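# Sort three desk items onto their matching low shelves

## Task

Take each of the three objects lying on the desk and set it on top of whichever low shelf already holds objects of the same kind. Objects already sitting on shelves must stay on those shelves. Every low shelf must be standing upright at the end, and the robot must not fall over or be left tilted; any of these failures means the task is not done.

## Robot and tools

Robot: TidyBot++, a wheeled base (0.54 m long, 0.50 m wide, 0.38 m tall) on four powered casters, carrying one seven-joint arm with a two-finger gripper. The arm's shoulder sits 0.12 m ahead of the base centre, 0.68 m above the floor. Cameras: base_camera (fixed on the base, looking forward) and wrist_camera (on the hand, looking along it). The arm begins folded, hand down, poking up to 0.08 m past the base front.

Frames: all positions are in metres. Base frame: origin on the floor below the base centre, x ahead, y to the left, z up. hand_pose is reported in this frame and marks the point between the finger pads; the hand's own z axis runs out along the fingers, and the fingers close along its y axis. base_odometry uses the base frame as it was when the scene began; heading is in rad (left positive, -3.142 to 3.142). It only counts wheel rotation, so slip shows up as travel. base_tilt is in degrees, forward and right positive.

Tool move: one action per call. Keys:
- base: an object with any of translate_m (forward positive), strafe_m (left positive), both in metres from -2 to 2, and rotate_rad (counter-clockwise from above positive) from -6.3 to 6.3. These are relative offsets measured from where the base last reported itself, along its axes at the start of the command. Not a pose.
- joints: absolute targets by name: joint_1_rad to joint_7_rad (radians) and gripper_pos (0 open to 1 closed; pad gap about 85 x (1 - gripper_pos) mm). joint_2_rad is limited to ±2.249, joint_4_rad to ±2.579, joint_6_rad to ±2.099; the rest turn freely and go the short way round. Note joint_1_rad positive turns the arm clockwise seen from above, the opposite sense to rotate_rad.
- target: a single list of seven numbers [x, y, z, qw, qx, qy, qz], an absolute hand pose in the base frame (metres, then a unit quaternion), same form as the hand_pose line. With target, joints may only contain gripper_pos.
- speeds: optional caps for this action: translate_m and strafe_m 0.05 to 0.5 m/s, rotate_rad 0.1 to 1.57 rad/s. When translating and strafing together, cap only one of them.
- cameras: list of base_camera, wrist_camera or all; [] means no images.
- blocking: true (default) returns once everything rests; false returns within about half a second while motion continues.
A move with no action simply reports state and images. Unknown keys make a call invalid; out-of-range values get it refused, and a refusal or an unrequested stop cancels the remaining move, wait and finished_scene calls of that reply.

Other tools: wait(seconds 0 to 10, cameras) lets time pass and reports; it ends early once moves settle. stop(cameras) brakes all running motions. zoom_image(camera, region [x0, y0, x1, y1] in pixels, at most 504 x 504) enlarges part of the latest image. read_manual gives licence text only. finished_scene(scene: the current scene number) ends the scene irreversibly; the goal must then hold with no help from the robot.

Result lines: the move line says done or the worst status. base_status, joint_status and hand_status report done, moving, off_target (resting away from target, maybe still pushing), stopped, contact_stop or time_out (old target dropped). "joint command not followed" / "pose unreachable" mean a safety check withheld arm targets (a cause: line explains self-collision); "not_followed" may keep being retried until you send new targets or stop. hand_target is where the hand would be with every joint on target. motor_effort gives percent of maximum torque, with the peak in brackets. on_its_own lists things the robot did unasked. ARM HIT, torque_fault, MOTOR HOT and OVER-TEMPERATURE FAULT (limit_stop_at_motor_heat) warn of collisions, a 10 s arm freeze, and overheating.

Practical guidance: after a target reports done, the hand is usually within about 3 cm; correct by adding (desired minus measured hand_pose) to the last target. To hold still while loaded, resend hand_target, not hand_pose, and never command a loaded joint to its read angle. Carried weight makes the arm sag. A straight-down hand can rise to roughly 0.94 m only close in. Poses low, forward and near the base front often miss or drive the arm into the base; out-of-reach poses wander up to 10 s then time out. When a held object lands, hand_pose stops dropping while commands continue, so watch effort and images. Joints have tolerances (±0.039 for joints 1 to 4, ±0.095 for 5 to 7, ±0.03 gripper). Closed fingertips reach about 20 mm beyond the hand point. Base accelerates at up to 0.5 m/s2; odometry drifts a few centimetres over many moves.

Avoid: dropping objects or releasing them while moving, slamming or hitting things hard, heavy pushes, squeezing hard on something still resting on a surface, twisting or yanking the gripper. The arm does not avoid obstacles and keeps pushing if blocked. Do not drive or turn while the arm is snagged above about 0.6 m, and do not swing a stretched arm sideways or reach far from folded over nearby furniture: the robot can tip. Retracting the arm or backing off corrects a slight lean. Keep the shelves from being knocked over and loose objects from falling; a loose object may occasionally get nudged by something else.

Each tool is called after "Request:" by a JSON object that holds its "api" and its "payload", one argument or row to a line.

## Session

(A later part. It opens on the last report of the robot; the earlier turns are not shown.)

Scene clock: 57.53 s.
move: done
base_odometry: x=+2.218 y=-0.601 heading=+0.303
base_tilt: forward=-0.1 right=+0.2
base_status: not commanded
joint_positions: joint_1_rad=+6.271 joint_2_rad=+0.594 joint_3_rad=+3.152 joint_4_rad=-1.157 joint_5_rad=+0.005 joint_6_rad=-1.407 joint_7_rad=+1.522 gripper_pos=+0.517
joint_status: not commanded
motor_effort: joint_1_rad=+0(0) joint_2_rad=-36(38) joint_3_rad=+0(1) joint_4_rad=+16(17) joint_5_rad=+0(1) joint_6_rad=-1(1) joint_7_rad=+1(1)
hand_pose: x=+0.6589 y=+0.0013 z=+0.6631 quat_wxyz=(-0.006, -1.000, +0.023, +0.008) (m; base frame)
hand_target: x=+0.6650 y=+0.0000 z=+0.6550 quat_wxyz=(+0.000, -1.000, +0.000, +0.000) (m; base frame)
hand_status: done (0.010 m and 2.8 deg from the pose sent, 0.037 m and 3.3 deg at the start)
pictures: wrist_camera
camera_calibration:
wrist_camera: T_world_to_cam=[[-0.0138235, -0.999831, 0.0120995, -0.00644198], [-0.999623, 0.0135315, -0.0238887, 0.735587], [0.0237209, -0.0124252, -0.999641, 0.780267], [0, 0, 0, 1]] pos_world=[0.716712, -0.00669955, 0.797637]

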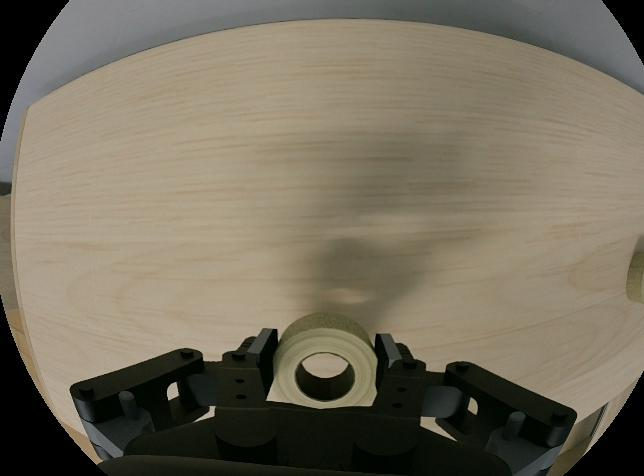

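Request:
{"api": "move", "payload": {
  "target": [0.670, 0.0, 0.638, 0.0, 1.0, 0.0, 0.0],
  "cameras": ["wrist_camera"]
}}

Request:
{"api": "move", "payload": {
  "target": [0.671, 0.0, 0.628, 0.0, 1.0, 0.0, 0.0],
  "cameras": ["wrist_camera"]
}}

Scene clock: 58.47 s.
move: done
base_odometry: x=+2.218 y=-0.601 heading=+0.303
base_tilt: forward=+0.0 right=+0.2
base_status: not commanded
joint_positions: joint_1_rad=+6.271 joint_2_rad=+0.614 joint_3_rad=+3.152 joint_4_rad=-1.167 joint_5_rad=+0.005 joint_6_rad=-1.381 joint_7_rad=+1.522 gripper_pos=+0.517
joint_status: not commanded
motor_effort: joint_1_rad=+0(1) joint_2_rad=-37(38) joint_3_rad=-1(1) joint_4_rad=+16(17) joint_5_rad=+0(1) joint_6_rad=+0(1) joint_7_rad=+1(1)
hand_pose: x=+0.6627 y=+0.0013 z=+0.6489 quat_wxyz=(-0.006, -1.000, +0.023, +0.010) (m; base frame)
hand_target: x=+0.6700 y=+0.0000 z=+0.6380 quat_wxyz=(+0.000, -1.000, +0.000, +0.000) (m; base frame)
hand_status: done (0.013 m and 2.9 deg from the pose sent, 0.028 m and 2.8 deg at the start)
pictures: wrist_camera
camera_calibration:
wrist_camera: T_world_to_cam=[[-0.0135726, -0.999831, 0.0123651, -0.00659443], [-0.999723, 0.0133313, -0.0193894, 0.736201], [0.0192213, -0.0126249, -0.999736, 0.768994], [0, 0, 0, 1]] pos_world=[0.721126, -0.00669936, 0.783147]

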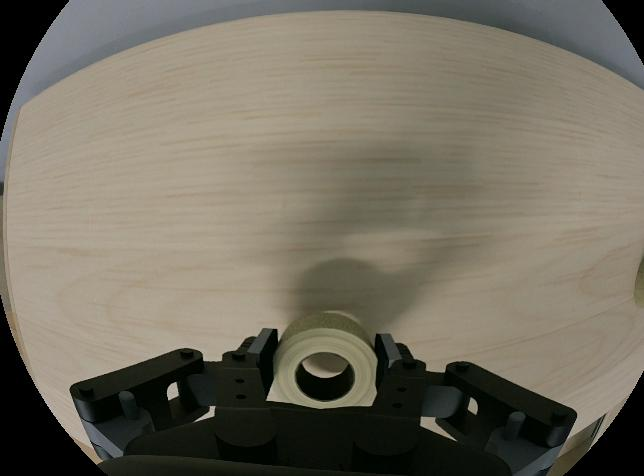

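Scene clock: 59.13 s.
move: done
base_odometry: x=+2.218 y=-0.601 heading=+0.303
base_tilt: forward=+0.0 right=+0.3
base_status: not commanded
joint_positions: joint_1_rad=+6.271 joint_2_rad=+0.620 joint_3_rad=+3.152 joint_4_rad=-1.184 joint_5_rad=+0.005 joint_6_rad=-1.360 joint_7_rad=+1.522 gripper_pos=+0.517
joint_status: not commanded
motor_effort: joint_1_rad=+0(0) joint_2_rad=-37(38) joint_3_rad=+0(1) joint_4_rad=+16(17) joint_5_rad=+0(1) joint_6_rad=-1(1) joint_7_rad=+1(1)
hand_pose: x=+0.6624 y=+0.0013 z=+0.6402 quat_wxyz=(-0.006, -1.000, +0.023, +0.011) (m; base frame)
hand_target: x=+0.6710 y=+0.0000 z=+0.6280 quat_wxyz=(+0.000, -1.000, +0.000, +0.000) (m; base frame)
hand_status: done (0.015 m and 3.0 deg from the pose sent, 0.023 m and 2.9 deg at the start)
pictures: wrist_camera
camera_calibration:
wrist_camera: T_world_to_cam=[[-0.0134389, -0.999833, 0.0124038, -0.00661072], [-0.999773, 0.0132311, -0.0166893, 0.734083], [0.0165224, -0.0126253, -0.999784, 0.762184], [0, 0, 0, 1]] pos_world=[0.721234, -0.00669955, 0.774352]

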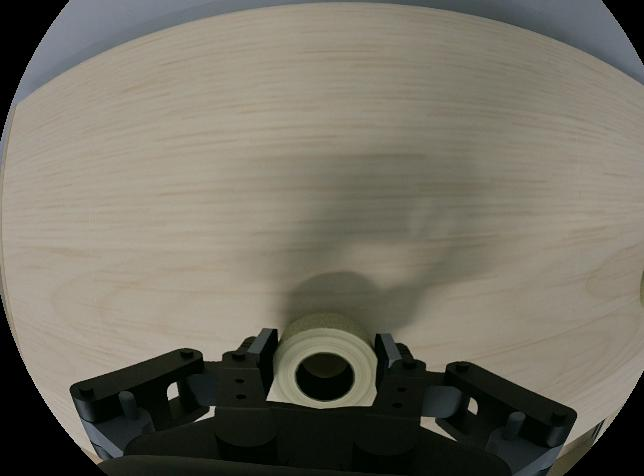

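Request:
{"api": "move", "payload": {
  "target": [0.672, 0.0, 0.618, 0.0, 1.0, 0.0, 0.0],
  "cameras": ["wrist_camera"]
}}

Request:
{"api": "zoom_image", "payload": {
  "camera": "wrist_camera",
  "region": [200, 240, 460, 440]
}}

Scene clock: 59.97 s.
move: done
base_odometry: x=+2.218 y=-0.601 heading=+0.303
base_tilt: forward=-0.1 right=+0.3
base_status: not commanded
joint_positions: joint_1_rad=+6.271 joint_2_rad=+0.622 joint_3_rad=+3.152 joint_4_rad=-1.197 joint_5_rad=+0.005 joint_6_rad=-1.339 joint_7_rad=+1.522 gripper_pos=+0.517
joint_status: not commanded
motor_effort: joint_1_rad=+0(1) joint_2_rad=-33(38) joint_3_rad=+0(1) joint_4_rad=+14(16) joint_5_rad=+0(1) joint_6_rad=+0(1) joint_7_rad=+1(1)
hand_pose: x=+0.6642 y=+0.0012 z=+0.6352 quat_wxyz=(-0.006, -1.000, +0.022, +0.008) (m; base frame)
hand_target: x=+0.6720 y=+0.0000 z=+0.6180 quat_wxyz=(+0.000, -1.000, +0.000, +0.000) (m; base frame)
hand_status: done (0.019 m and 2.8 deg from the pose sent, 0.024 m and 3.0 deg at the start)
pictures: wrist_camera
camera_calibration:
wrist_camera: T_world_to_cam=[[-0.013327, -0.999835, 0.0123122, -0.00655372], [-0.999632, 0.0130314, -0.0237862, 0.740146], [0.0236218, -0.0126247, -0.999641, 0.752322], [0, 0, 0, 1]] pos_world=[0.722015, -0.00669993, 0.769738]

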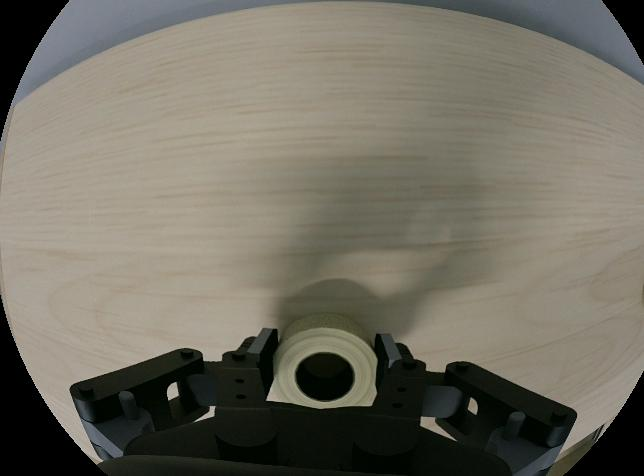

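Scaled by 1.938.

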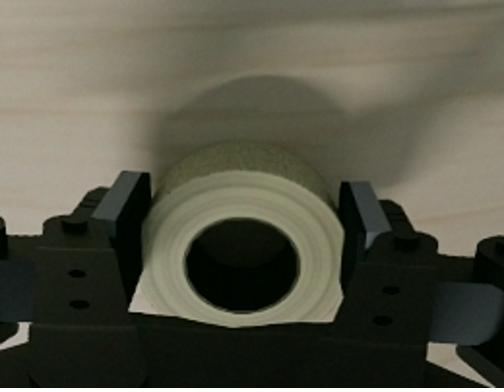

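Request:
{"api": "move", "payload": {
  "joints": {"gripper_pos": 0.35},
  "cameras": ["wrist_camera"]
}}

Request:
{"api": "zoom_image", "payload": {
  "camera": "wrist_camera",
  "region": [200, 240, 460, 440]
}}

Scene clock: 61.10 s.
move: done
base_odometry: x=+2.218 y=-0.601 heading=+0.303
base_tilt: forward=-0.1 right=+0.3
base_status: not commanded
joint_positions: joint_1_rad=+6.271 joint_2_rad=+0.634 joint_3_rad=+3.152 joint_4_rad=-1.199 joint_5_rad=+0.005 joint_6_rad=-1.337 joint_7_rad=+1.522 gripper_pos=+0.350
joint_status: all done
motor_effort: joint_1_rad=+0(1) joint_2_rad=-37(38) joint_3_rad=+0(1) joint_4_rad=+16(16) joint_5_rad=+0(0) joint_6_rad=-1(1) joint_7_rad=+1(1)
hand_pose: x=+0.6631 y=+0.0012 z=+0.6281 quat_wxyz=(-0.006, -1.000, +0.022, +0.014) (m; base frame)
hand_target: x=+0.6720 y=+0.0000 z=+0.6180 quat_wxyz=(+0.000, -1.000, +0.000, +0.000) (m; base frame)
hand_status: not commanded
pictures: wrist_camera
camera_calibration:
wrist_camera: T_world_to_cam=[[-0.0131741, -0.999834, 0.0125779, -0.00676085], [-0.999851, 0.0130324, -0.0112883, 0.731231], [0.0111225, -0.0127247, -0.999857, 0.753631], [0, 0, 0, 1]] pos_world=[0.722651, -0.00669964, 0.761863]

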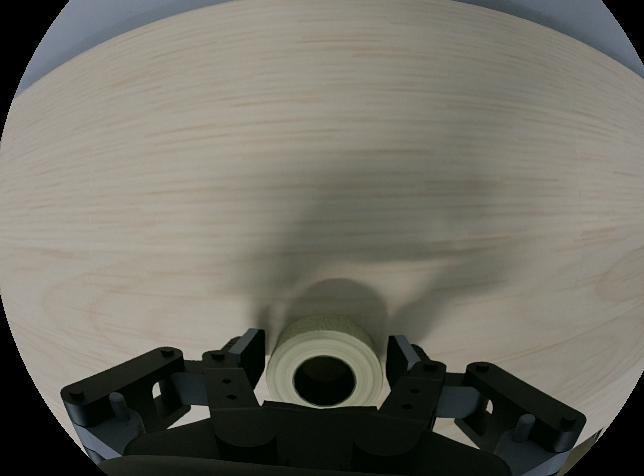

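Scaled by 1.938.

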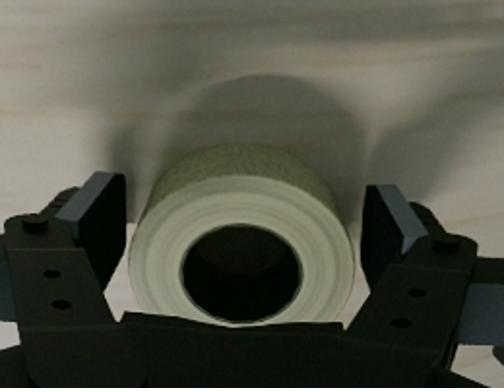

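Request:
{"api": "move", "payload": {
  "target": [0.65, 0.0, 0.76, 0.0, 1.0, 0.0, 0.0],
  "joints": {"gripper_pos": 0.0},
  "cameras": ["wrist_camera"]
}}

Scene clock: 62.70 s.
move: done
base_odometry: x=+2.218 y=-0.601 heading=+0.303
base_tilt: forward=-0.1 right=+0.2
base_status: not commanded
joint_positions: joint_1_rad=+6.271 joint_2_rad=+0.554 joint_3_rad=+3.154 joint_4_rad=-0.960 joint_5_rad=+0.005 joint_6_rad=-1.602 joint_7_rad=+1.522 gripper_pos=+0.000
joint_status: all done
motor_effort: joint_1_rad=+0(0) joint_2_rad=-36(40) joint_3_rad=-1(1) joint_4_rad=+16(17) joint_5_rad=+0(1) joint_6_rad=+0(1) joint_7_rad=+1(1)
hand_pose: x=+0.6624 y=+0.0008 z=+0.7465 quat_wxyz=(-0.005, -1.000, +0.024, -0.013) (m; base frame)
hand_target: x=+0.6500 y=+0.0000 z=+0.7600 quat_wxyz=(+0.000, -1.000, +0.000, +0.000) (m; base frame)
hand_status: done (0.018 m and 3.2 deg from the pose sent, 0.133 m and 3.1 deg at the start)
pictures: wrist_camera
camera_calibration:
wrist_camera: T_world_to_cam=[[-0.0168604, -0.999785, 0.0120429, -0.00588285], [-0.997689, 0.0160297, -0.0660232, 0.771271], [0.065816, -0.0131283, -0.997745, 0.834241], [0, 0, 0, 1]] pos_world=[0.714483, -0.00729271, 0.883353]

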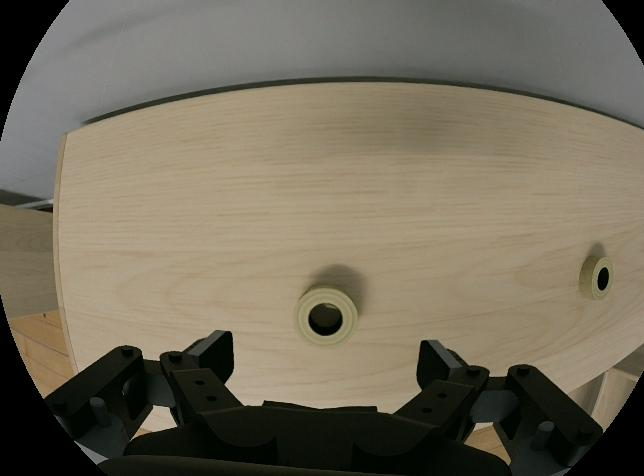

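Request:
{"api": "move", "payload": {
  "base": {"translate_m": -1.6, "strafe_m": -0.1, "rotate_rad": -3.138},
  "joints": {"joint_1_rad": 0.0, "joint_2_rad": -0.2, "joint_3_rad": 3.14, "joint_4_rad": -1.5, "joint_5_rad": 0.0, "joint_6_rad": -0.6, "joint_7_rad": 1.57},
  "cameras": ["wrist_camera"]
}}

Scene clock: 71.90 s.
move: done
base_odometry: x=+0.720 y=-1.174 heading=-2.835
base_tilt: forward=-0.2 right=+0.2
base_status: done
joint_positions: joint_1_rad=+6.275 joint_2_rad=-0.188 joint_3_rad=+3.154 joint_4_rad=-1.481 joint_5_rad=+0.005 joint_6_rad=-0.666 joint_7_rad=+1.522 gripper_pos=+0.000
joint_status: all done
motor_effort: joint_1_rad=+0(5) joint_2_rad=-14(40) joint_3_rad=+1(3) joint_4_rad=+21(21) joint_5_rad=+0(2) joint_6_rad=+8(8) joint_7_rad=+1(2)
hand_pose: x=+0.6311 y=-0.0028 z=+1.0633 quat_wxyz=(+0.011, -0.830, +0.022, -0.557) (m; base frame)
hand_target: x=+0.6329 y=+0.0023 z=+1.0776 quat_wxyz=(+0.001, -0.813, +0.000, -0.582) (m; base frame)
hand_status: not commanded
pictures: wrist_camera
camera_calibration:
wrist_camera: T_world_to_cam=[[-0.0133844, -0.999818, -0.0135748, 0.0112803], [-0.342174, 0.0173362, -0.939477, 1.27609], [0.939541, -0.00792934, -0.342344, -0.0959523], [0, 0, 0, 1]] pos_world=[0.526947, -0.0116051, 1.16616]

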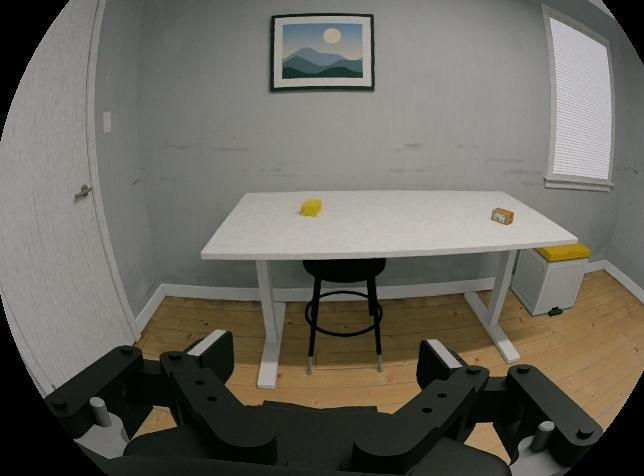

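Request:
{"api": "move", "payload": {
  "base": {"translate_m": 1.12, "strafe_m": 0.07}
}}

Scene clock: 75.67 s.
move: done
base_odometry: x=-0.327 y=-1.579 heading=-2.836
base_tilt: forward=-0.1 right=+0.2
base_status: done
joint_positions: joint_1_rad=+6.275 joint_2_rad=-0.193 joint_3_rad=+3.154 joint_4_rad=-1.481 joint_5_rad=+0.005 joint_6_rad=-0.666 joint_7_rad=+1.522 gripper_pos=+0.000
joint_status: not commanded
motor_effort: joint_1_rad=+0(1) joint_2_rad=-13(17) joint_3_rad=+0(1) joint_4_rad=+20(21) joint_5_rad=+0(0) joint_6_rad=+8(8) joint_7_rad=+1(1)
hand_pose: x=+0.6289 y=-0.0028 z=+1.0662 quat_wxyz=(+0.011, -0.828, +0.022, -0.560) (m; base frame)
hand_target: x=+0.6329 y=+0.0023 z=+1.0776 quat_wxyz=(+0.001, -0.813, +0.000, -0.582) (m; base frame)
hand_status: not commanded
pictures: base_camera, wrist_camera
camera_calibration:
wrist_camera: T_world_to_cam=[[-0.0133014, -0.999818, -0.0136557, 0.0113248], [-0.336461, 0.0173359, -0.941538, 1.27675], [0.941603, -0.00792913, -0.33663, -0.100175], [0, 0, 0, 1]] pos_world=[0.524052, -0.0116051, 1.16854]

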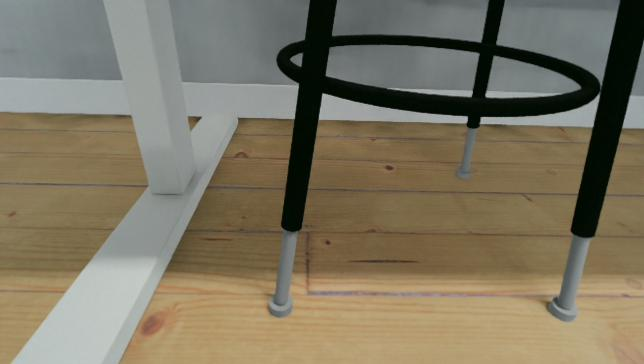

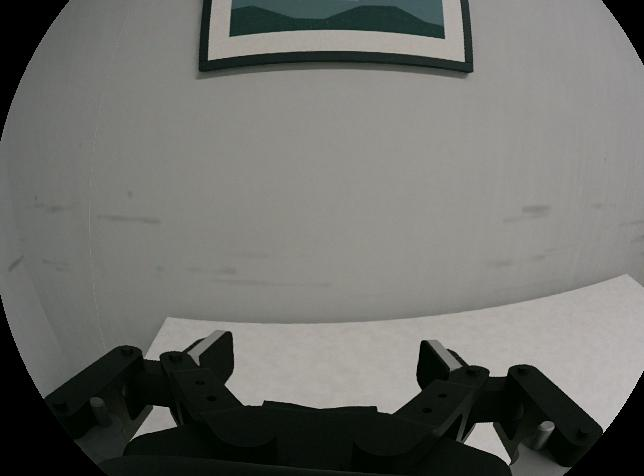

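Request:
{"api": "move", "payload": {
  "target": [0.66, 0.0, 0.90, 0.0, 0.9888, 0.0, 0.1494],
  "cameras": ["wrist_camera"]
}}

Request:
{"api": "zoom_image", "payload": {
  "camera": "wrist_camera",
  "region": [200, 150, 460, 350]
}}

Scene clock: 78.80 s.
move: done
base_odometry: x=-0.327 y=-1.579 heading=-2.836
base_tilt: forward=+0.0 right=+0.2
base_status: not commanded
joint_positions: joint_1_rad=+6.275 joint_2_rad=+0.383 joint_3_rad=+3.159 joint_4_rad=-0.796 joint_5_rad=+0.005 joint_6_rad=-1.626 joint_7_rad=+1.522 gripper_pos=+0.000
joint_status: not commanded
motor_effort: joint_1_rad=+0(1) joint_2_rad=-30(32) joint_3_rad=+0(1) joint_4_rad=+16(21) joint_5_rad=+0(1) joint_6_rad=+3(8) joint_7_rad=+1(1)
hand_pose: x=+0.6696 y=-0.0031 z=+0.8981 quat_wxyz=(-0.002, -0.986, +0.028, -0.167) (m; base frame)
hand_target: x=+0.6600 y=+0.0000 z=+0.9000 quat_wxyz=(+0.000, -0.989, +0.000, -0.149) (m; base frame)
hand_status: done (0.010 m and 3.8 deg from the pose sent, 0.169 m and 51.0 deg at the start)
pictures: wrist_camera
camera_calibration:
wrist_camera: T_world_to_cam=[[-0.0265812, -0.999629, 0.0060022, 0.000471722], [-0.929984, 0.0225262, -0.366909, 1.01349], [0.366638, -0.0153348, -0.930237, 0.722849], [0, 0, 0, 1]] pos_world=[0.677514, -0.0112737, 1.04428]

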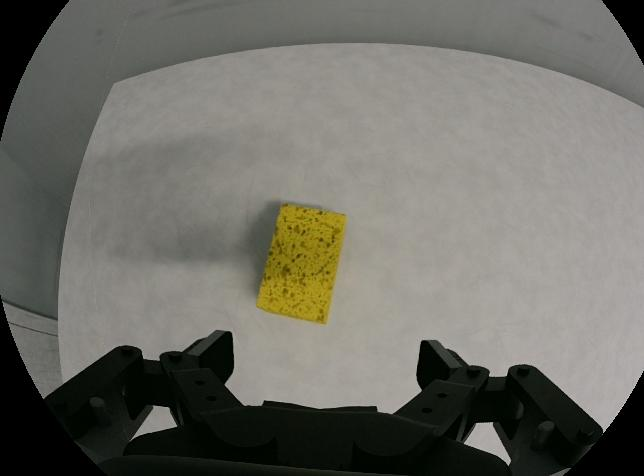

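Scaled by 1.938.

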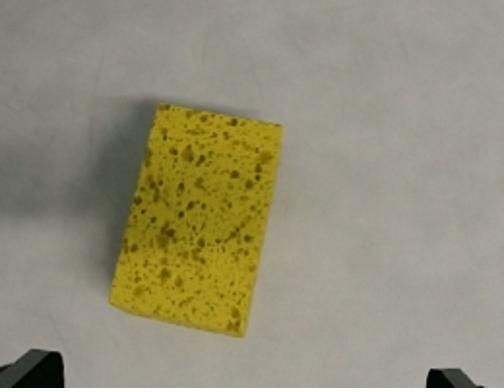

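Request:
{"api": "move", "payload": {
  "target": [0.747, 0.025, 0.812, 0.0112, 0.9860, -0.0741, 0.1490],
  "cameras": ["wrist_camera"]
}}

Request:
{"api": "zoom_image", "payload": {
  "camera": "wrist_camera",
  "region": [200, 220, 460, 420]
}}

Scene clock: 83.07 s.
move: done
base_odometry: x=-0.327 y=-1.579 heading=-2.836
base_tilt: forward=-0.1 right=+0.2
base_status: not commanded
joint_positions: joint_1_rad=+6.199 joint_2_rad=+0.598 joint_3_rad=+3.202 joint_4_rad=-0.764 joint_5_rad=+0.005 joint_6_rad=-1.582 joint_7_rad=+1.461 gripper_pos=+0.000
joint_status: not commanded
motor_effort: joint_1_rad=+0(1) joint_2_rad=-37(42) joint_3_rad=+0(1) joint_4_rad=+17(19) joint_5_rad=+0(1) joint_6_rad=+2(3) joint_7_rad=+1(1)
hand_pose: x=+0.7246 y=+0.0244 z=+0.7893 quat_wxyz=(-0.012, -0.994, +0.036, -0.100) (m; base frame)
hand_target: x=+0.7470 y=+0.0250 z=+0.8120 quat_wxyz=(-0.011, -0.986, +0.074, -0.149) (m; base frame)
hand_status: done (0.032 m and 7.2 deg from the pose sent, 0.119 m and 5.8 deg at the start)
pictures: wrist_camera
camera_calibration:
wrist_camera: T_world_to_cam=[[-0.0434161, -0.99877, 0.0239326, 0.0281061], [-0.970679, 0.0365017, -0.237594, 0.951152], [0.236428, -0.0335462, -0.97107, 0.728988], [0, 0, 0, 1]] pos_world=[0.75213, 0.0178077, 0.933213]

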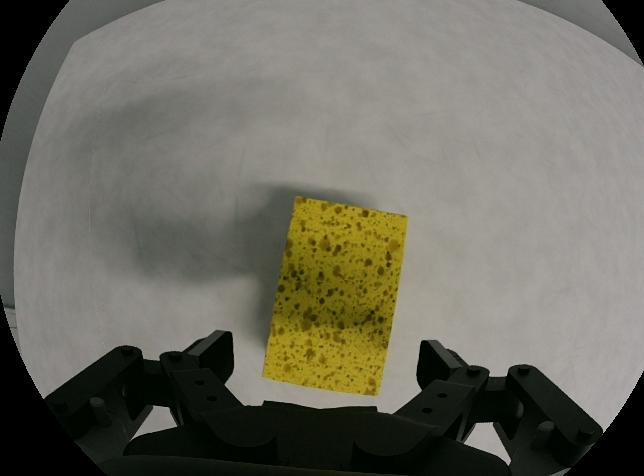

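Scaled by 1.938.

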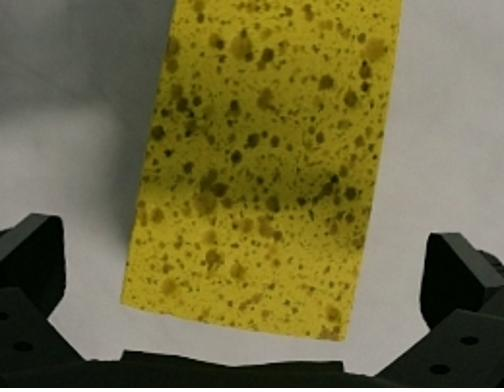

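Request:
{"api": "move", "payload": {
  "target": [0.777, 0.0186, 0.795, 0.02085, 0.9791, -0.13797, 0.14798],
  "cameras": ["wrist_camera"]
}}

Request:
{"api": "zoom_image", "payload": {
  "camera": "wrist_camera",
  "region": [200, 220, 460, 420]
}}

Scene clock: 85.30 s.
move: done
base_odometry: x=-0.327 y=-1.579 heading=-2.836
base_tilt: forward=-0.1 right=+0.3
base_status: not commanded
joint_positions: joint_1_rad=+6.195 joint_2_rad=+0.685 joint_3_rad=+3.239 joint_4_rad=-0.631 joint_5_rad=+0.005 joint_6_rad=-1.582 joint_7_rad=+1.349 gripper_pos=+0.000
joint_status: not commanded
motor_effort: joint_1_rad=-1(1) joint_2_rad=-40(42) joint_3_rad=+0(1) joint_4_rad=+17(18) joint_5_rad=+1(1) joint_6_rad=+1(3) joint_7_rad=+1(1)
hand_pose: x=+0.7652 y=+0.0149 z=+0.7854 quat_wxyz=(-0.018, -0.987, +0.100, -0.126) (m; base frame)
hand_target: x=+0.7770 y=+0.0186 z=+0.7950 quat_wxyz=(-0.021, -0.979, +0.138, -0.148) (m; base frame)
hand_status: done (0.016 m and 5.2 deg from the pose sent, 0.053 m and 13.1 deg at the start)
pictures: wrist_camera
camera_calibration:
wrist_camera: T_world_to_cam=[[-0.171376, -0.985007, 0.0197687, 0.121452], [-0.944024, 0.158439, -0.289336, 1.00835], [0.281866, -0.0682475, -0.957023, 0.670002], [0, 0, 0, 1]] pos_world=[0.783867, 0.00559513, 0.930558]

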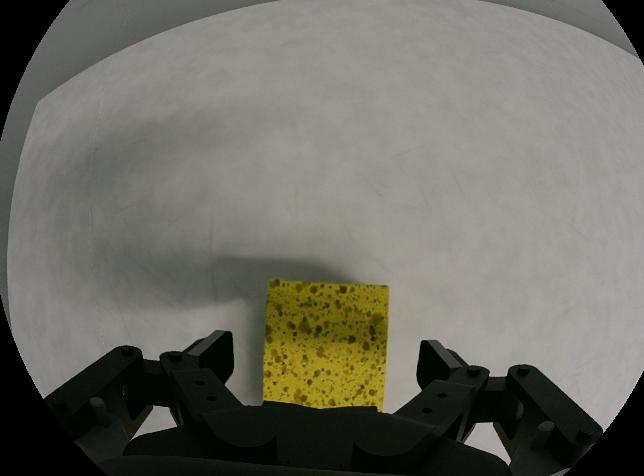

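Scaled by 1.938.

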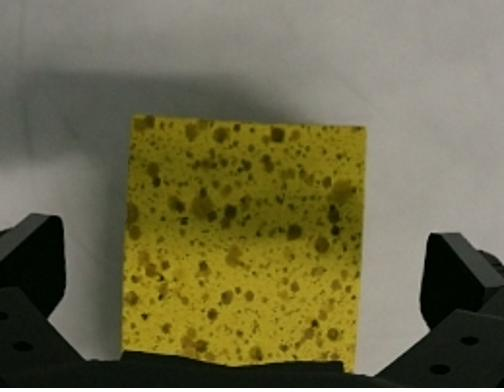

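Request:
{"api": "move", "payload": {
  "target": [0.766, 0.0208, 0.752, 0.02085, 0.9791, -0.13797, 0.14798],
  "cameras": ["wrist_camera"]
}}

Request:
{"api": "zoom_image", "payload": {
  "camera": "wrist_camera",
  "region": [200, 220, 460, 420]
}}

Scene clock: 87.53 s.
move: done
base_odometry: x=-0.327 y=-1.579 heading=-2.836
base_tilt: forward=-0.1 right=+0.2
base_status: not commanded
joint_positions: joint_1_rad=+6.175 joint_2_rad=+0.653 joint_3_rad=+3.239 joint_4_rad=-0.839 joint_5_rad=+0.005 joint_6_rad=-1.439 joint_7_rad=+1.332 gripper_pos=+0.000
joint_status: not commanded
motor_effort: joint_1_rad=+0(1) joint_2_rad=-39(41) joint_3_rad=+1(1) joint_4_rad=+17(18) joint_5_rad=+1(1) joint_6_rad=+1(2) joint_7_rad=+1(1)
hand_pose: x=+0.7534 y=+0.0228 z=+0.7368 quat_wxyz=(-0.017, -0.989, +0.100, -0.109) (m; base frame)
hand_target: x=+0.7660 y=+0.0208 z=+0.7520 quat_wxyz=(-0.021, -0.979, +0.138, -0.148) (m; base frame)
hand_status: done (0.020 m and 6.3 deg from the pose sent, 0.034 m and 5.2 deg at the start)
pictures: wrist_camera
camera_calibration:
wrist_camera: T_world_to_cam=[[-0.171412, -0.984992, 0.0202015, 0.127951], [-0.952901, 0.16055, -0.257298, 0.964943], [0.250194, -0.063354, -0.966121, 0.657839], [0, 0, 0, 1]] pos_world=[0.77684, 0.0127853, 0.881245]

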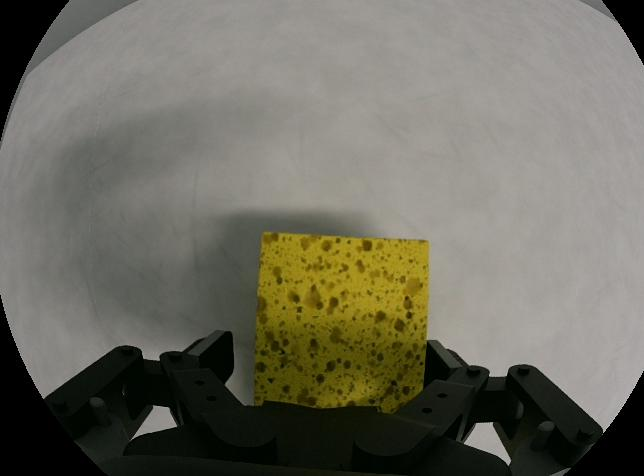

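Scaled by 1.938.

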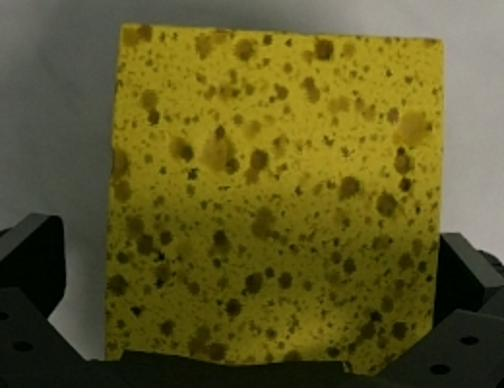

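Request:
{"api": "move", "payload": {
  "target": [0.766, 0.0085, 0.751, 0.02085, 0.9791, -0.13797, 0.14798],
  "cameras": ["wrist_camera"]
}}

Request:
{"api": "zoom_image", "payload": {
  "camera": "wrist_camera",
  "region": [200, 220, 460, 420]
}}

Scene clock: 88.40 s.
move: done
base_odometry: x=-0.327 y=-1.579 heading=-2.836
base_tilt: forward=-0.1 right=+0.2
base_status: not commanded
joint_positions: joint_1_rad=+6.175 joint_2_rad=+0.651 joint_3_rad=+3.239 joint_4_rad=-0.846 joint_5_rad=+0.005 joint_6_rad=-1.430 joint_7_rad=+1.332 gripper_pos=+0.000
joint_status: not commanded
motor_effort: joint_1_rad=+0(1) joint_2_rad=-39(40) joint_3_rad=+1(1) joint_4_rad=+17(18) joint_5_rad=+1(1) joint_6_rad=+1(2) joint_7_rad=+1(1)
hand_pose: x=+0.7540 y=+0.0225 z=+0.7362 quat_wxyz=(-0.017, -0.989, +0.100, -0.111) (m; base frame)
hand_target: x=+0.7660 y=+0.0085 z=+0.7510 quat_wxyz=(-0.021, -0.979, +0.138, -0.148) (m; base frame)
hand_status: done (0.024 m and 6.2 deg from the pose sent, 0.024 m and 6.3 deg at the start)
pictures: wrist_camera
camera_calibration:
wrist_camera: T_world_to_cam=[[-0.171798, -0.984947, 0.0191017, 0.128851], [-0.951774, 0.160947, -0.261193, 0.967508], [0.254186, -0.063053, -0.965098, 0.653287], [0, 0, 0, 1]] pos_world=[0.776929, 0.0123854, 0.88073]

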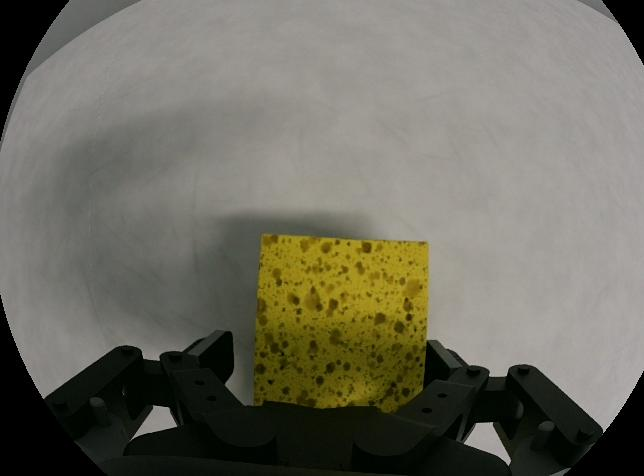

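Scaled by 1.938.

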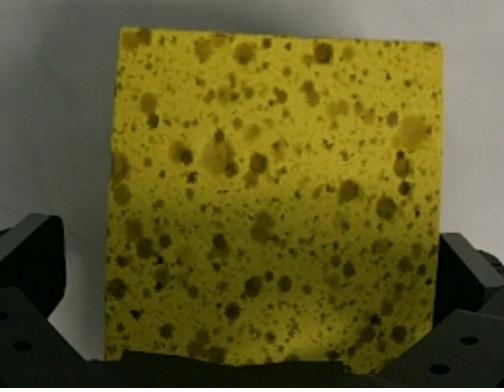

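Request:
{"api": "move", "payload": {
  "joints": {"gripper_pos": 0.4},
  "cameras": ["wrist_camera"]
}}

Request:
{"api": "zoom_image", "payload": {
  "camera": "wrist_camera",
  "region": [200, 220, 460, 420]
}}

Scene clock: 89.57 s.
move: done
base_odometry: x=-0.327 y=-1.579 heading=-2.836
base_tilt: forward=-0.1 right=+0.2
base_status: not commanded
joint_positions: joint_1_rad=+6.175 joint_2_rad=+0.646 joint_3_rad=+3.239 joint_4_rad=-0.847 joint_5_rad=+0.005 joint_6_rad=-1.430 joint_7_rad=+1.332 gripper_pos=+0.375
joint_status: all done
motor_effort: joint_1_rad=+0(1) joint_2_rad=-40(40) joint_3_rad=+0(1) joint_4_rad=+18(18) joint_5_rad=+1(1) joint_6_rad=+1(3) joint_7_rad=+1(1)
hand_pose: x=+0.7537 y=+0.0225 z=+0.7390 quat_wxyz=(-0.016, -0.988, +0.100, -0.114) (m; base frame)
hand_target: x=+0.7660 y=+0.0085 z=+0.7510 quat_wxyz=(-0.021, -0.979, +0.138, -0.148) (m; base frame)
hand_status: not commanded
pictures: wrist_camera
camera_calibration:
wrist_camera: T_world_to_cam=[[-0.171876, -0.984956, 0.0179111, 0.129635], [-0.950578, 0.161049, -0.265453, 0.970151], [0.258575, -0.0626507, -0.963957, 0.651903], [0, 0, 0, 1]] pos_world=[0.775919, 0.0122844, 0.883614]

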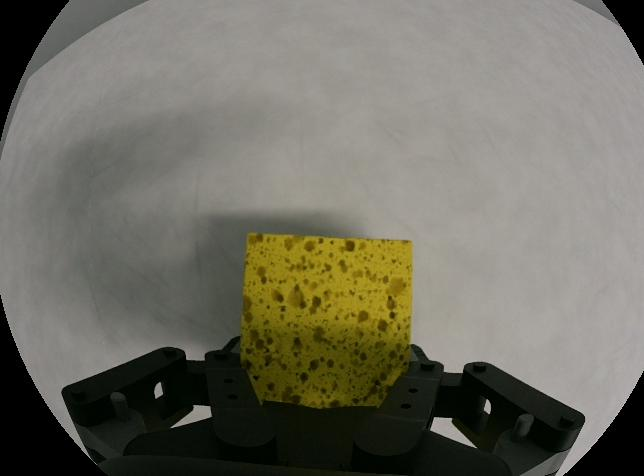

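Scaled by 1.938.

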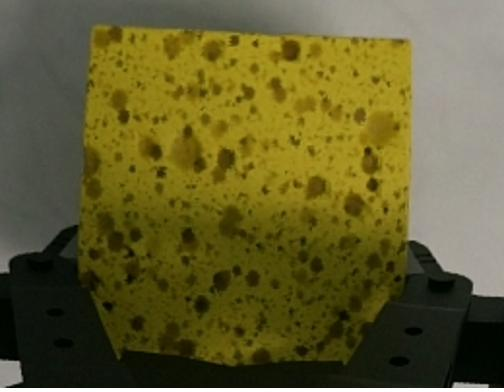

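Request:
{"api": "move", "payload": {
  "joints": {"gripper_pos": 0.5},
  "cameras": []
}}

Request:
{"api": "move", "payload": {
  "target": [0.74, 0.0085, 0.83, 0.02085, 0.9791, -0.13797, 0.14798],
  "cameras": ["wrist_camera"]
}}

Scene clock: 90.37 s.
move: off_target
base_odometry: x=-0.327 y=-1.579 heading=-2.836
base_tilt: forward=-0.2 right=+0.3
base_status: not commanded
joint_positions: joint_1_rad=+6.175 joint_2_rad=+0.646 joint_3_rad=+3.239 joint_4_rad=-0.847 joint_5_rad=+0.005 joint_6_rad=-1.430 joint_7_rad=+1.332 gripper_pos=+0.375
joint_status: gripper_pos off_target (ended at +0.375, target +0.500)
motor_effort: joint_1_rad=+0(1) joint_2_rad=-40(40) joint_3_rad=+1(1) joint_4_rad=+18(18) joint_5_rad=+1(1) joint_6_rad=+1(2) joint_7_rad=+1(1)
hand_pose: x=+0.7537 y=+0.0225 z=+0.7390 quat_wxyz=(-0.016, -0.988, +0.100, -0.114) (m; base frame)
hand_target: x=+0.7660 y=+0.0085 z=+0.7510 quat_wxyz=(-0.021, -0.979, +0.138, -0.148) (m; base frame)
hand_status: not commanded
pictures: none
No camera images: "cameras" was empty.

Scene clock: 91.60 s.
move: done
base_odometry: x=-0.327 y=-1.579 heading=-2.836
base_tilt: forward=+0.0 right=+0.2
base_status: not commanded
joint_positions: joint_1_rad=+6.175 joint_2_rad=+0.603 joint_3_rad=+3.239 joint_4_rad=-0.701 joint_5_rad=+0.005 joint_6_rad=-1.539 joint_7_rad=+1.332 gripper_pos=+0.375
joint_status: not commanded
motor_effort: joint_1_rad=+0(1) joint_2_rad=-38(42) joint_3_rad=+0(1) joint_4_rad=+17(18) joint_5_rad=+1(1) joint_6_rad=+2(3) joint_7_rad=+1(1)
hand_pose: x=+0.7527 y=+0.0248 z=+0.8145 quat_wxyz=(-0.009, -0.983, +0.100, -0.153) (m; base frame)
hand_target: x=+0.7400 y=+0.0085 z=+0.8300 quat_wxyz=(-0.021, -0.979, +0.138, -0.148) (m; base frame)
hand_status: done (0.026 m and 4.6 deg from the pose sent, 0.093 m and 6.0 deg at the start)
pictures: wrist_camera
camera_calibration:
wrist_camera: T_world_to_cam=[[-0.170972, -0.985275, -0.00164555, 0.145655], [-0.926592, 0.161356, -0.339692, 1.03134], [0.334956, -0.056553, -0.940535, 0.648399], [0, 0, 0, 1]] pos_world=[0.763352, 0.0137663, 0.96042]

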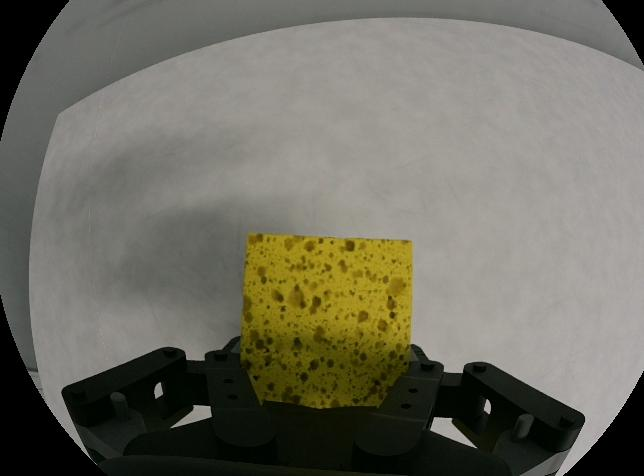

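Request:
{"api": "move", "payload": {
  "base": {"translate_m": -1.7, "strafe_m": 0.05, "rotate_rad": 1.568},
  "target": [0.58, 0.0, 0.88, 0.0, 0.9922, 0.0, 0.1247],
  "cameras": ["wrist_camera"]
}}

Scene clock: 101.60 s.
move: done
base_odometry: x=+1.310 y=-1.115 heading=-1.267
base_tilt: forward=-0.2 right=+0.2
base_status: done
joint_positions: joint_1_rad=+6.255 joint_2_rad=+0.216 joint_3_rad=+3.185 joint_4_rad=-1.073 joint_5_rad=+0.005 joint_6_rad=-1.544 joint_7_rad=+1.495 gripper_pos=+0.375
joint_status: not commanded
motor_effort: joint_1_rad=+0(5) joint_2_rad=-25(42) joint_3_rad=+0(2) joint_4_rad=+17(19) joint_5_rad=+0(2) joint_6_rad=+2(3) joint_7_rad=+1(1)
hand_pose: x=+0.6063 y=-0.0053 z=+0.8838 quat_wxyz=(-0.002, -0.987, +0.044, -0.154) (m; base frame)
hand_target: x=+0.5800 y=+0.0000 z=+0.8800 quat_wxyz=(+0.000, -0.992, +0.000, -0.125) (m; base frame)
hand_status: done (0.027 m and 6.1 deg from the pose sent, 0.186 m and 12.0 deg at the start)
pictures: wrist_camera
camera_calibration:
wrist_camera: T_world_to_cam=[[-0.0582147, -0.998303, 0.00143069, 0.0199203], [-0.938052, 0.0542108, -0.342226, 0.93265], [0.341568, -0.0212647, -0.939616, 0.756243], [0, 0, 0, 1]] pos_world=[0.617726, -0.014592, 1.02973]

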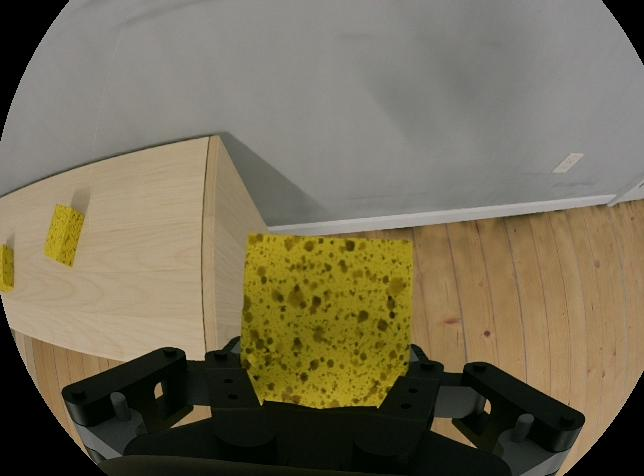

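Request:
{"api": "move", "payload": {
  "base": {"translate_m": 0.06, "strafe_m": 1.05},
  "cameras": ["wrist_camera"]
}}

Scene clock: 106.20 s.
move: done
base_odometry: x=+2.330 y=-0.858 heading=-1.267
base_tilt: forward=-0.1 right=+0.3
base_status: done
joint_positions: joint_1_rad=+6.256 joint_2_rad=+0.216 joint_3_rad=+3.185 joint_4_rad=-1.073 joint_5_rad=+0.005 joint_6_rad=-1.544 joint_7_rad=+1.495 gripper_pos=+0.375
joint_status: not commanded
motor_effort: joint_1_rad=+0(2) joint_2_rad=-25(26) joint_3_rad=+0(2) joint_4_rad=+17(18) joint_5_rad=+0(1) joint_6_rad=+2(3) joint_7_rad=+1(1)
hand_pose: x=+0.6062 y=-0.0056 z=+0.8837 quat_wxyz=(-0.002, -0.987, +0.044, -0.154) (m; base frame)
hand_target: x=+0.5800 y=+0.0000 z=+0.8800 quat_wxyz=(+0.000, -0.992, +0.000, -0.125) (m; base frame)
hand_status: not commanded
pictures: wrist_camera
camera_calibration:
wrist_camera: T_world_to_cam=[[-0.0587204, -0.998274, 0.00138393, 0.0199773], [-0.938194, 0.0547126, -0.341758, 0.93215], [0.341093, -0.0213666, -0.939787, 0.756646], [0, 0, 0, 1]] pos_world=[0.617625, -0.0148906, 1.02963]

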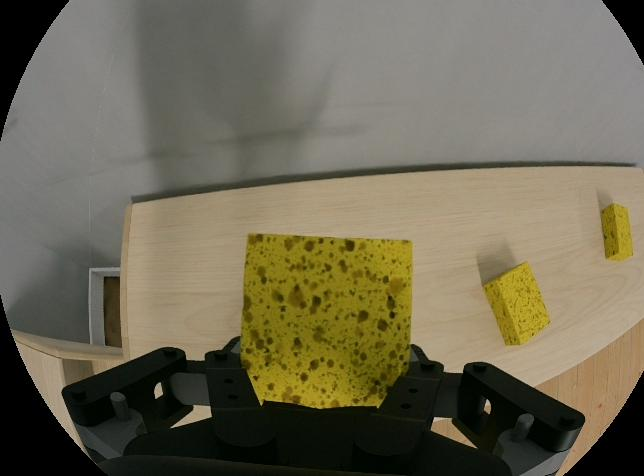

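Request:
{"api": "move", "payload": {
  "target": [0.68, 0.0, 0.70, 0.0, 0.9922, 0.0, 0.1247],
  "cameras": ["wrist_camera"]
}}

Scene clock: 108.47 s.
move: done
base_odometry: x=+2.330 y=-0.858 heading=-1.267
base_tilt: forward=-0.1 right=+0.2
base_status: not commanded
joint_positions: joint_1_rad=+6.256 joint_2_rad=+0.442 joint_3_rad=+3.185 joint_4_rad=-1.330 joint_5_rad=+0.005 joint_6_rad=-1.186 joint_7_rad=+1.499 gripper_pos=+0.375
joint_status: not commanded
motor_effort: joint_1_rad=+0(1) joint_2_rad=-33(38) joint_3_rad=+0(1) joint_4_rad=+16(19) joint_5_rad=+0(1) joint_6_rad=+1(3) joint_7_rad=+1(1)
hand_pose: x=+0.6640 y=-0.0063 z=+0.6934 quat_wxyz=(-0.009, -0.995, +0.040, -0.092) (m; base frame)
hand_target: x=+0.6800 y=+0.0000 z=+0.7000 quat_wxyz=(+0.000, -0.992, +0.000, -0.125) (m; base frame)
hand_status: done (0.018 m and 6.0 deg from the pose sent, 0.198 m and 6.1 deg at the start)
pictures: wrist_camera
camera_calibration:
wrist_camera: T_world_to_cam=[[-0.0508948, -0.998563, 0.0167905, 0.00698681], [-0.973937, 0.0459047, -0.222125, 0.862187], [0.221035, -0.0276579, -0.974874, 0.662059], [0, 0, 0, 1]] pos_world=[0.693733, -0.0142905, 0.83682]

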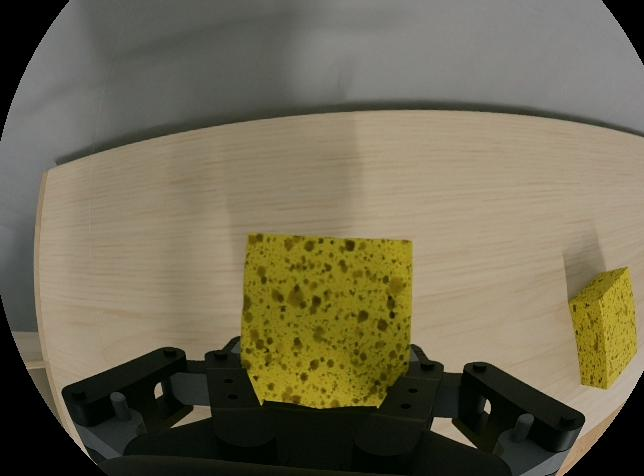

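Request:
{"api": "move", "payload": {
  "target": [0.692, 0.0, 0.662, 0.0, 0.9895, 0.0, 0.1445],
  "cameras": ["wrist_camera"]
}}

Scene clock: 110.03 s.
move: done
base_odometry: x=+2.330 y=-0.858 heading=-1.267
base_tilt: forward=-0.1 right=+0.2
base_status: not commanded
joint_positions: joint_1_rad=+6.256 joint_2_rad=+0.452 joint_3_rad=+3.185 joint_4_rad=-1.417 joint_5_rad=+0.005 joint_6_rad=-1.026 joint_7_rad=+1.500 gripper_pos=+0.375
joint_status: not commanded
motor_effort: joint_1_rad=+0(0) joint_2_rad=-33(35) joint_3_rad=+0(1) joint_4_rad=+17(18) joint_5_rad=+1(1) joint_6_rad=+2(3) joint_7_rad=+1(1)
hand_pose: x=+0.6797 y=-0.0068 z=+0.6663 quat_wxyz=(-0.008, -0.992, +0.039, -0.124) (m; base frame)
hand_target: x=+0.6920 y=+0.0000 z=+0.6620 quat_wxyz=(+0.000, -0.990, +0.000, -0.145) (m; base frame)
hand_status: done (0.015 m and 5.1 deg from the pose sent, 0.042 m and 7.7 deg at the start)
pictures: wrist_camera
camera_calibration:
wrist_camera: T_world_to_cam=[[-0.0489711, -0.998692, 0.0146776, 0.00790856], [-0.957952, 0.0428036, -0.283719, 0.901667], [0.282719, -0.0279544, -0.958795, 0.579526], [0, 0, 0, 1]] pos_world=[0.700297, -0.0144961, 0.81135]

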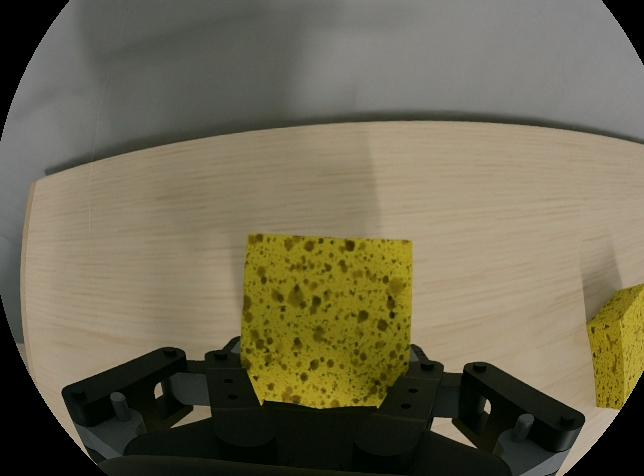

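Request:
{"api": "move", "payload": {
  "target": [0.692, 0.0, 0.645, 0.0, 0.9909, 0.0, 0.1346],
  "cameras": ["wrist_camera"]
}}

Request:
{"api": "move", "payload": {
  "target": [0.692, 0.0, 0.635, 0.0, 0.9909, 0.0, 0.1346],
  "cameras": ["wrist_camera"]
}}

Scene clock: 110.93 s.
move: done
base_odometry: x=+2.330 y=-0.858 heading=-1.267
base_tilt: forward=-0.2 right=+0.2
base_status: not commanded
joint_positions: joint_1_rad=+6.256 joint_2_rad=+0.473 joint_3_rad=+3.185 joint_4_rad=-1.424 joint_5_rad=+0.005 joint_6_rad=-1.008 joint_7_rad=+1.500 gripper_pos=+0.375
joint_status: not commanded
motor_effort: joint_1_rad=+0(0) joint_2_rad=-34(35) joint_3_rad=+0(0) joint_4_rad=+17(17) joint_5_rad=+0(1) joint_6_rad=+2(2) joint_7_rad=+1(1)
hand_pose: x=+0.6819 y=-0.0068 z=+0.6533 quat_wxyz=(-0.008, -0.992, +0.039, -0.119) (m; base frame)
hand_target: x=+0.6920 y=+0.0000 z=+0.6450 quat_wxyz=(+0.000, -0.991, +0.000, -0.135) (m; base frame)
hand_status: done (0.015 m and 4.9 deg from the pose sent, 0.026 m and 4.7 deg at the start)
pictures: wrist_camera
camera_calibration:
wrist_camera: T_world_to_cam=[[-0.0482169, -0.998709, 0.0159655, 0.00682185], [-0.9608, 0.0420058, -0.274043, 0.895642], [0.273018, -0.0285531, -0.961585, 0.574829], [0, 0, 0, 1]] pos_world=[0.703923, -0.0143959, 0.798082]

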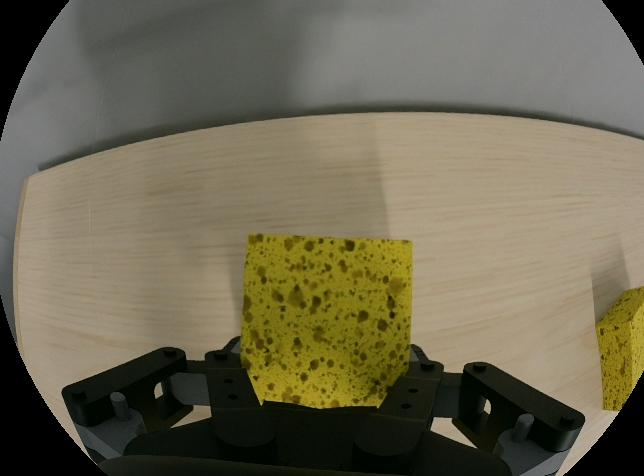

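Scene clock: 111.60 s.
move: done
base_odometry: x=+2.330 y=-0.858 heading=-1.267
base_tilt: forward=-0.2 right=+0.3
base_status: not commanded
joint_positions: joint_1_rad=+6.256 joint_2_rad=+0.479 joint_3_rad=+3.185 joint_4_rad=-1.444 joint_5_rad=+0.005 joint_6_rad=-0.977 joint_7_rad=+1.500 gripper_pos=+0.375
joint_status: not commanded
motor_effort: joint_1_rad=+0(0) joint_2_rad=-34(34) joint_3_rad=+0(1) joint_4_rad=+16(17) joint_5_rad=+0(1) joint_6_rad=+3(3) joint_7_rad=+1(1)
hand_pose: x=+0.6827 y=-0.0069 z=+0.6444 quat_wxyz=(-0.008, -0.992, +0.038, -0.121) (m; base frame)
hand_target: x=+0.6920 y=+0.0000 z=+0.6350 quat_wxyz=(+0.000, -0.991, +0.000, -0.135) (m; base frame)
hand_status: done (0.015 m and 4.8 deg from the pose sent, 0.022 m and 4.9 deg at the start)
pictures: wrist_camera
camera_calibration:
wrist_camera: T_world_to_cam=[[-0.0477311, -0.998732, 0.0160322, 0.00647605], [-0.959708, 0.0414047, -0.277931, 0.895709], [0.276914, -0.0286522, -0.960467, 0.562675], [0, 0, 0, 1]] pos_world=[0.704116, -0.0144969, 0.789272]

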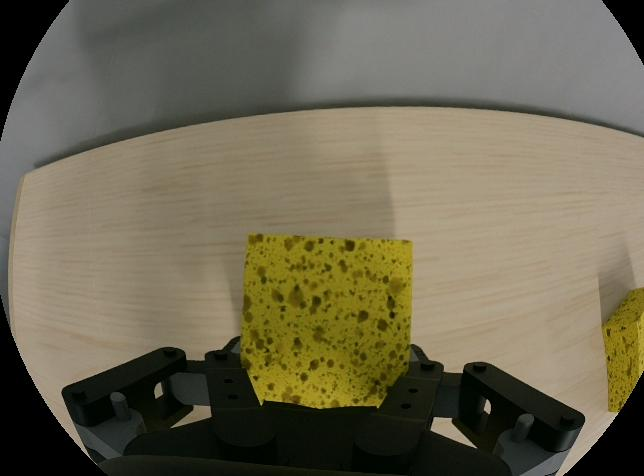

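Request:
{"api": "move", "payload": {
  "target": [0.692, 0.0, 0.625, 0.0, 0.9914, 0.0, 0.1307],
  "cameras": ["wrist_camera"]
}}

Request:
{"api": "zoom_image", "payload": {
  "camera": "wrist_camera",
  "region": [200, 180, 460, 380]
}}

Scene clock: 112.43 s.
move: done
base_odometry: x=+2.330 y=-0.858 heading=-1.267
base_tilt: forward=-0.1 right=+0.2
base_status: not commanded
joint_positions: joint_1_rad=+6.256 joint_2_rad=+0.493 joint_3_rad=+3.185 joint_4_rad=-1.452 joint_5_rad=+0.005 joint_6_rad=-0.962 joint_7_rad=+1.500 gripper_pos=+0.375
joint_status: not commanded
motor_effort: joint_1_rad=+0(1) joint_2_rad=-34(35) joint_3_rad=+0(1) joint_4_rad=+16(17) joint_5_rad=+0(1) joint_6_rad=+1(2) joint_7_rad=+1(1)
hand_pose: x=+0.6836 y=-0.0070 z=+0.6351 quat_wxyz=(-0.009, -0.992, +0.038, -0.118) (m; base frame)
hand_target: x=+0.6920 y=+0.0000 z=+0.6250 quat_wxyz=(+0.000, -0.991, +0.000, -0.131) (m; base frame)
hand_status: done (0.015 m and 4.7 deg from the pose sent, 0.023 m and 4.6 deg at the start)
pictures: wrist_camera
camera_calibration:
wrist_camera: T_world_to_cam=[[-0.0471365, -0.998748, 0.01678, 0.00580943], [-0.961448, 0.0408072, -0.271941, 0.89139], [0.270916, -0.0289514, -0.962168, 0.558721], [0, 0, 0, 1]] pos_world=[0.705933, -0.0143972, 0.779891]

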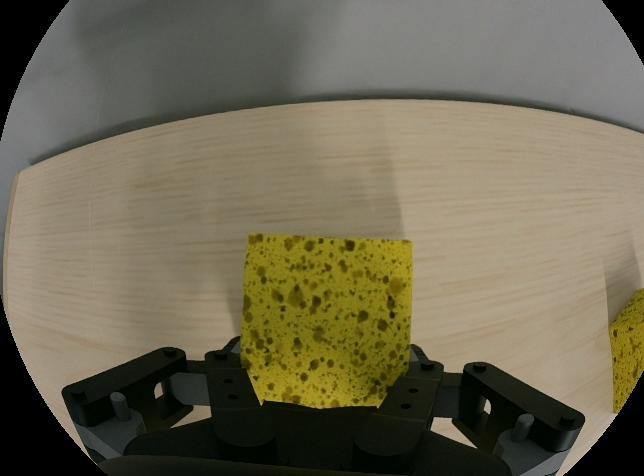

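Scaled by 1.938.

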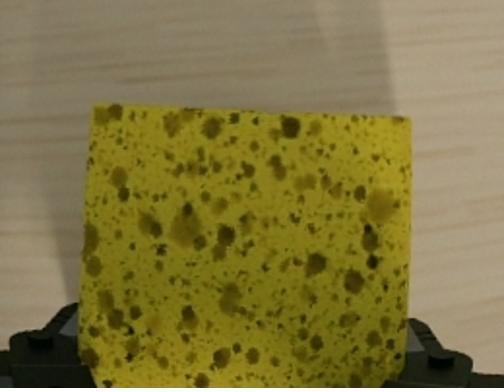

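Request:
{"api": "move", "payload": {
  "target": [0.692, 0.0, 0.616, 0.0, 0.9914, 0.0, 0.1307],
  "cameras": []
}}

Scene clock: 113.23 s.
move: done
base_odometry: x=+2.330 y=-0.858 heading=-1.267
base_tilt: forward=-0.1 right=+0.2
base_status: not commanded
joint_positions: joint_1_rad=+6.256 joint_2_rad=+0.498 joint_3_rad=+3.185 joint_4_rad=-1.469 joint_5_rad=+0.005 joint_6_rad=-0.936 joint_7_rad=+1.501 gripper_pos=+0.375
joint_status: not commanded
motor_effort: joint_1_rad=+0(1) joint_2_rad=-31(35) joint_3_rad=+0(1) joint_4_rad=+15(17) joint_5_rad=+0(1) joint_6_rad=+1(2) joint_7_rad=+1(1)
hand_pose: x=+0.6841 y=-0.0071 z=+0.6278 quat_wxyz=(-0.009, -0.992, +0.038, -0.120) (m; base frame)
hand_target: x=+0.6920 y=+0.0000 z=+0.6160 quat_wxyz=(+0.000, -0.991, +0.000, -0.131) (m; base frame)
hand_status: done (0.016 m and 4.6 deg from the pose sent, 0.022 m and 4.7 deg at the start)
pictures: none
No camera images: "cameras" was empty.


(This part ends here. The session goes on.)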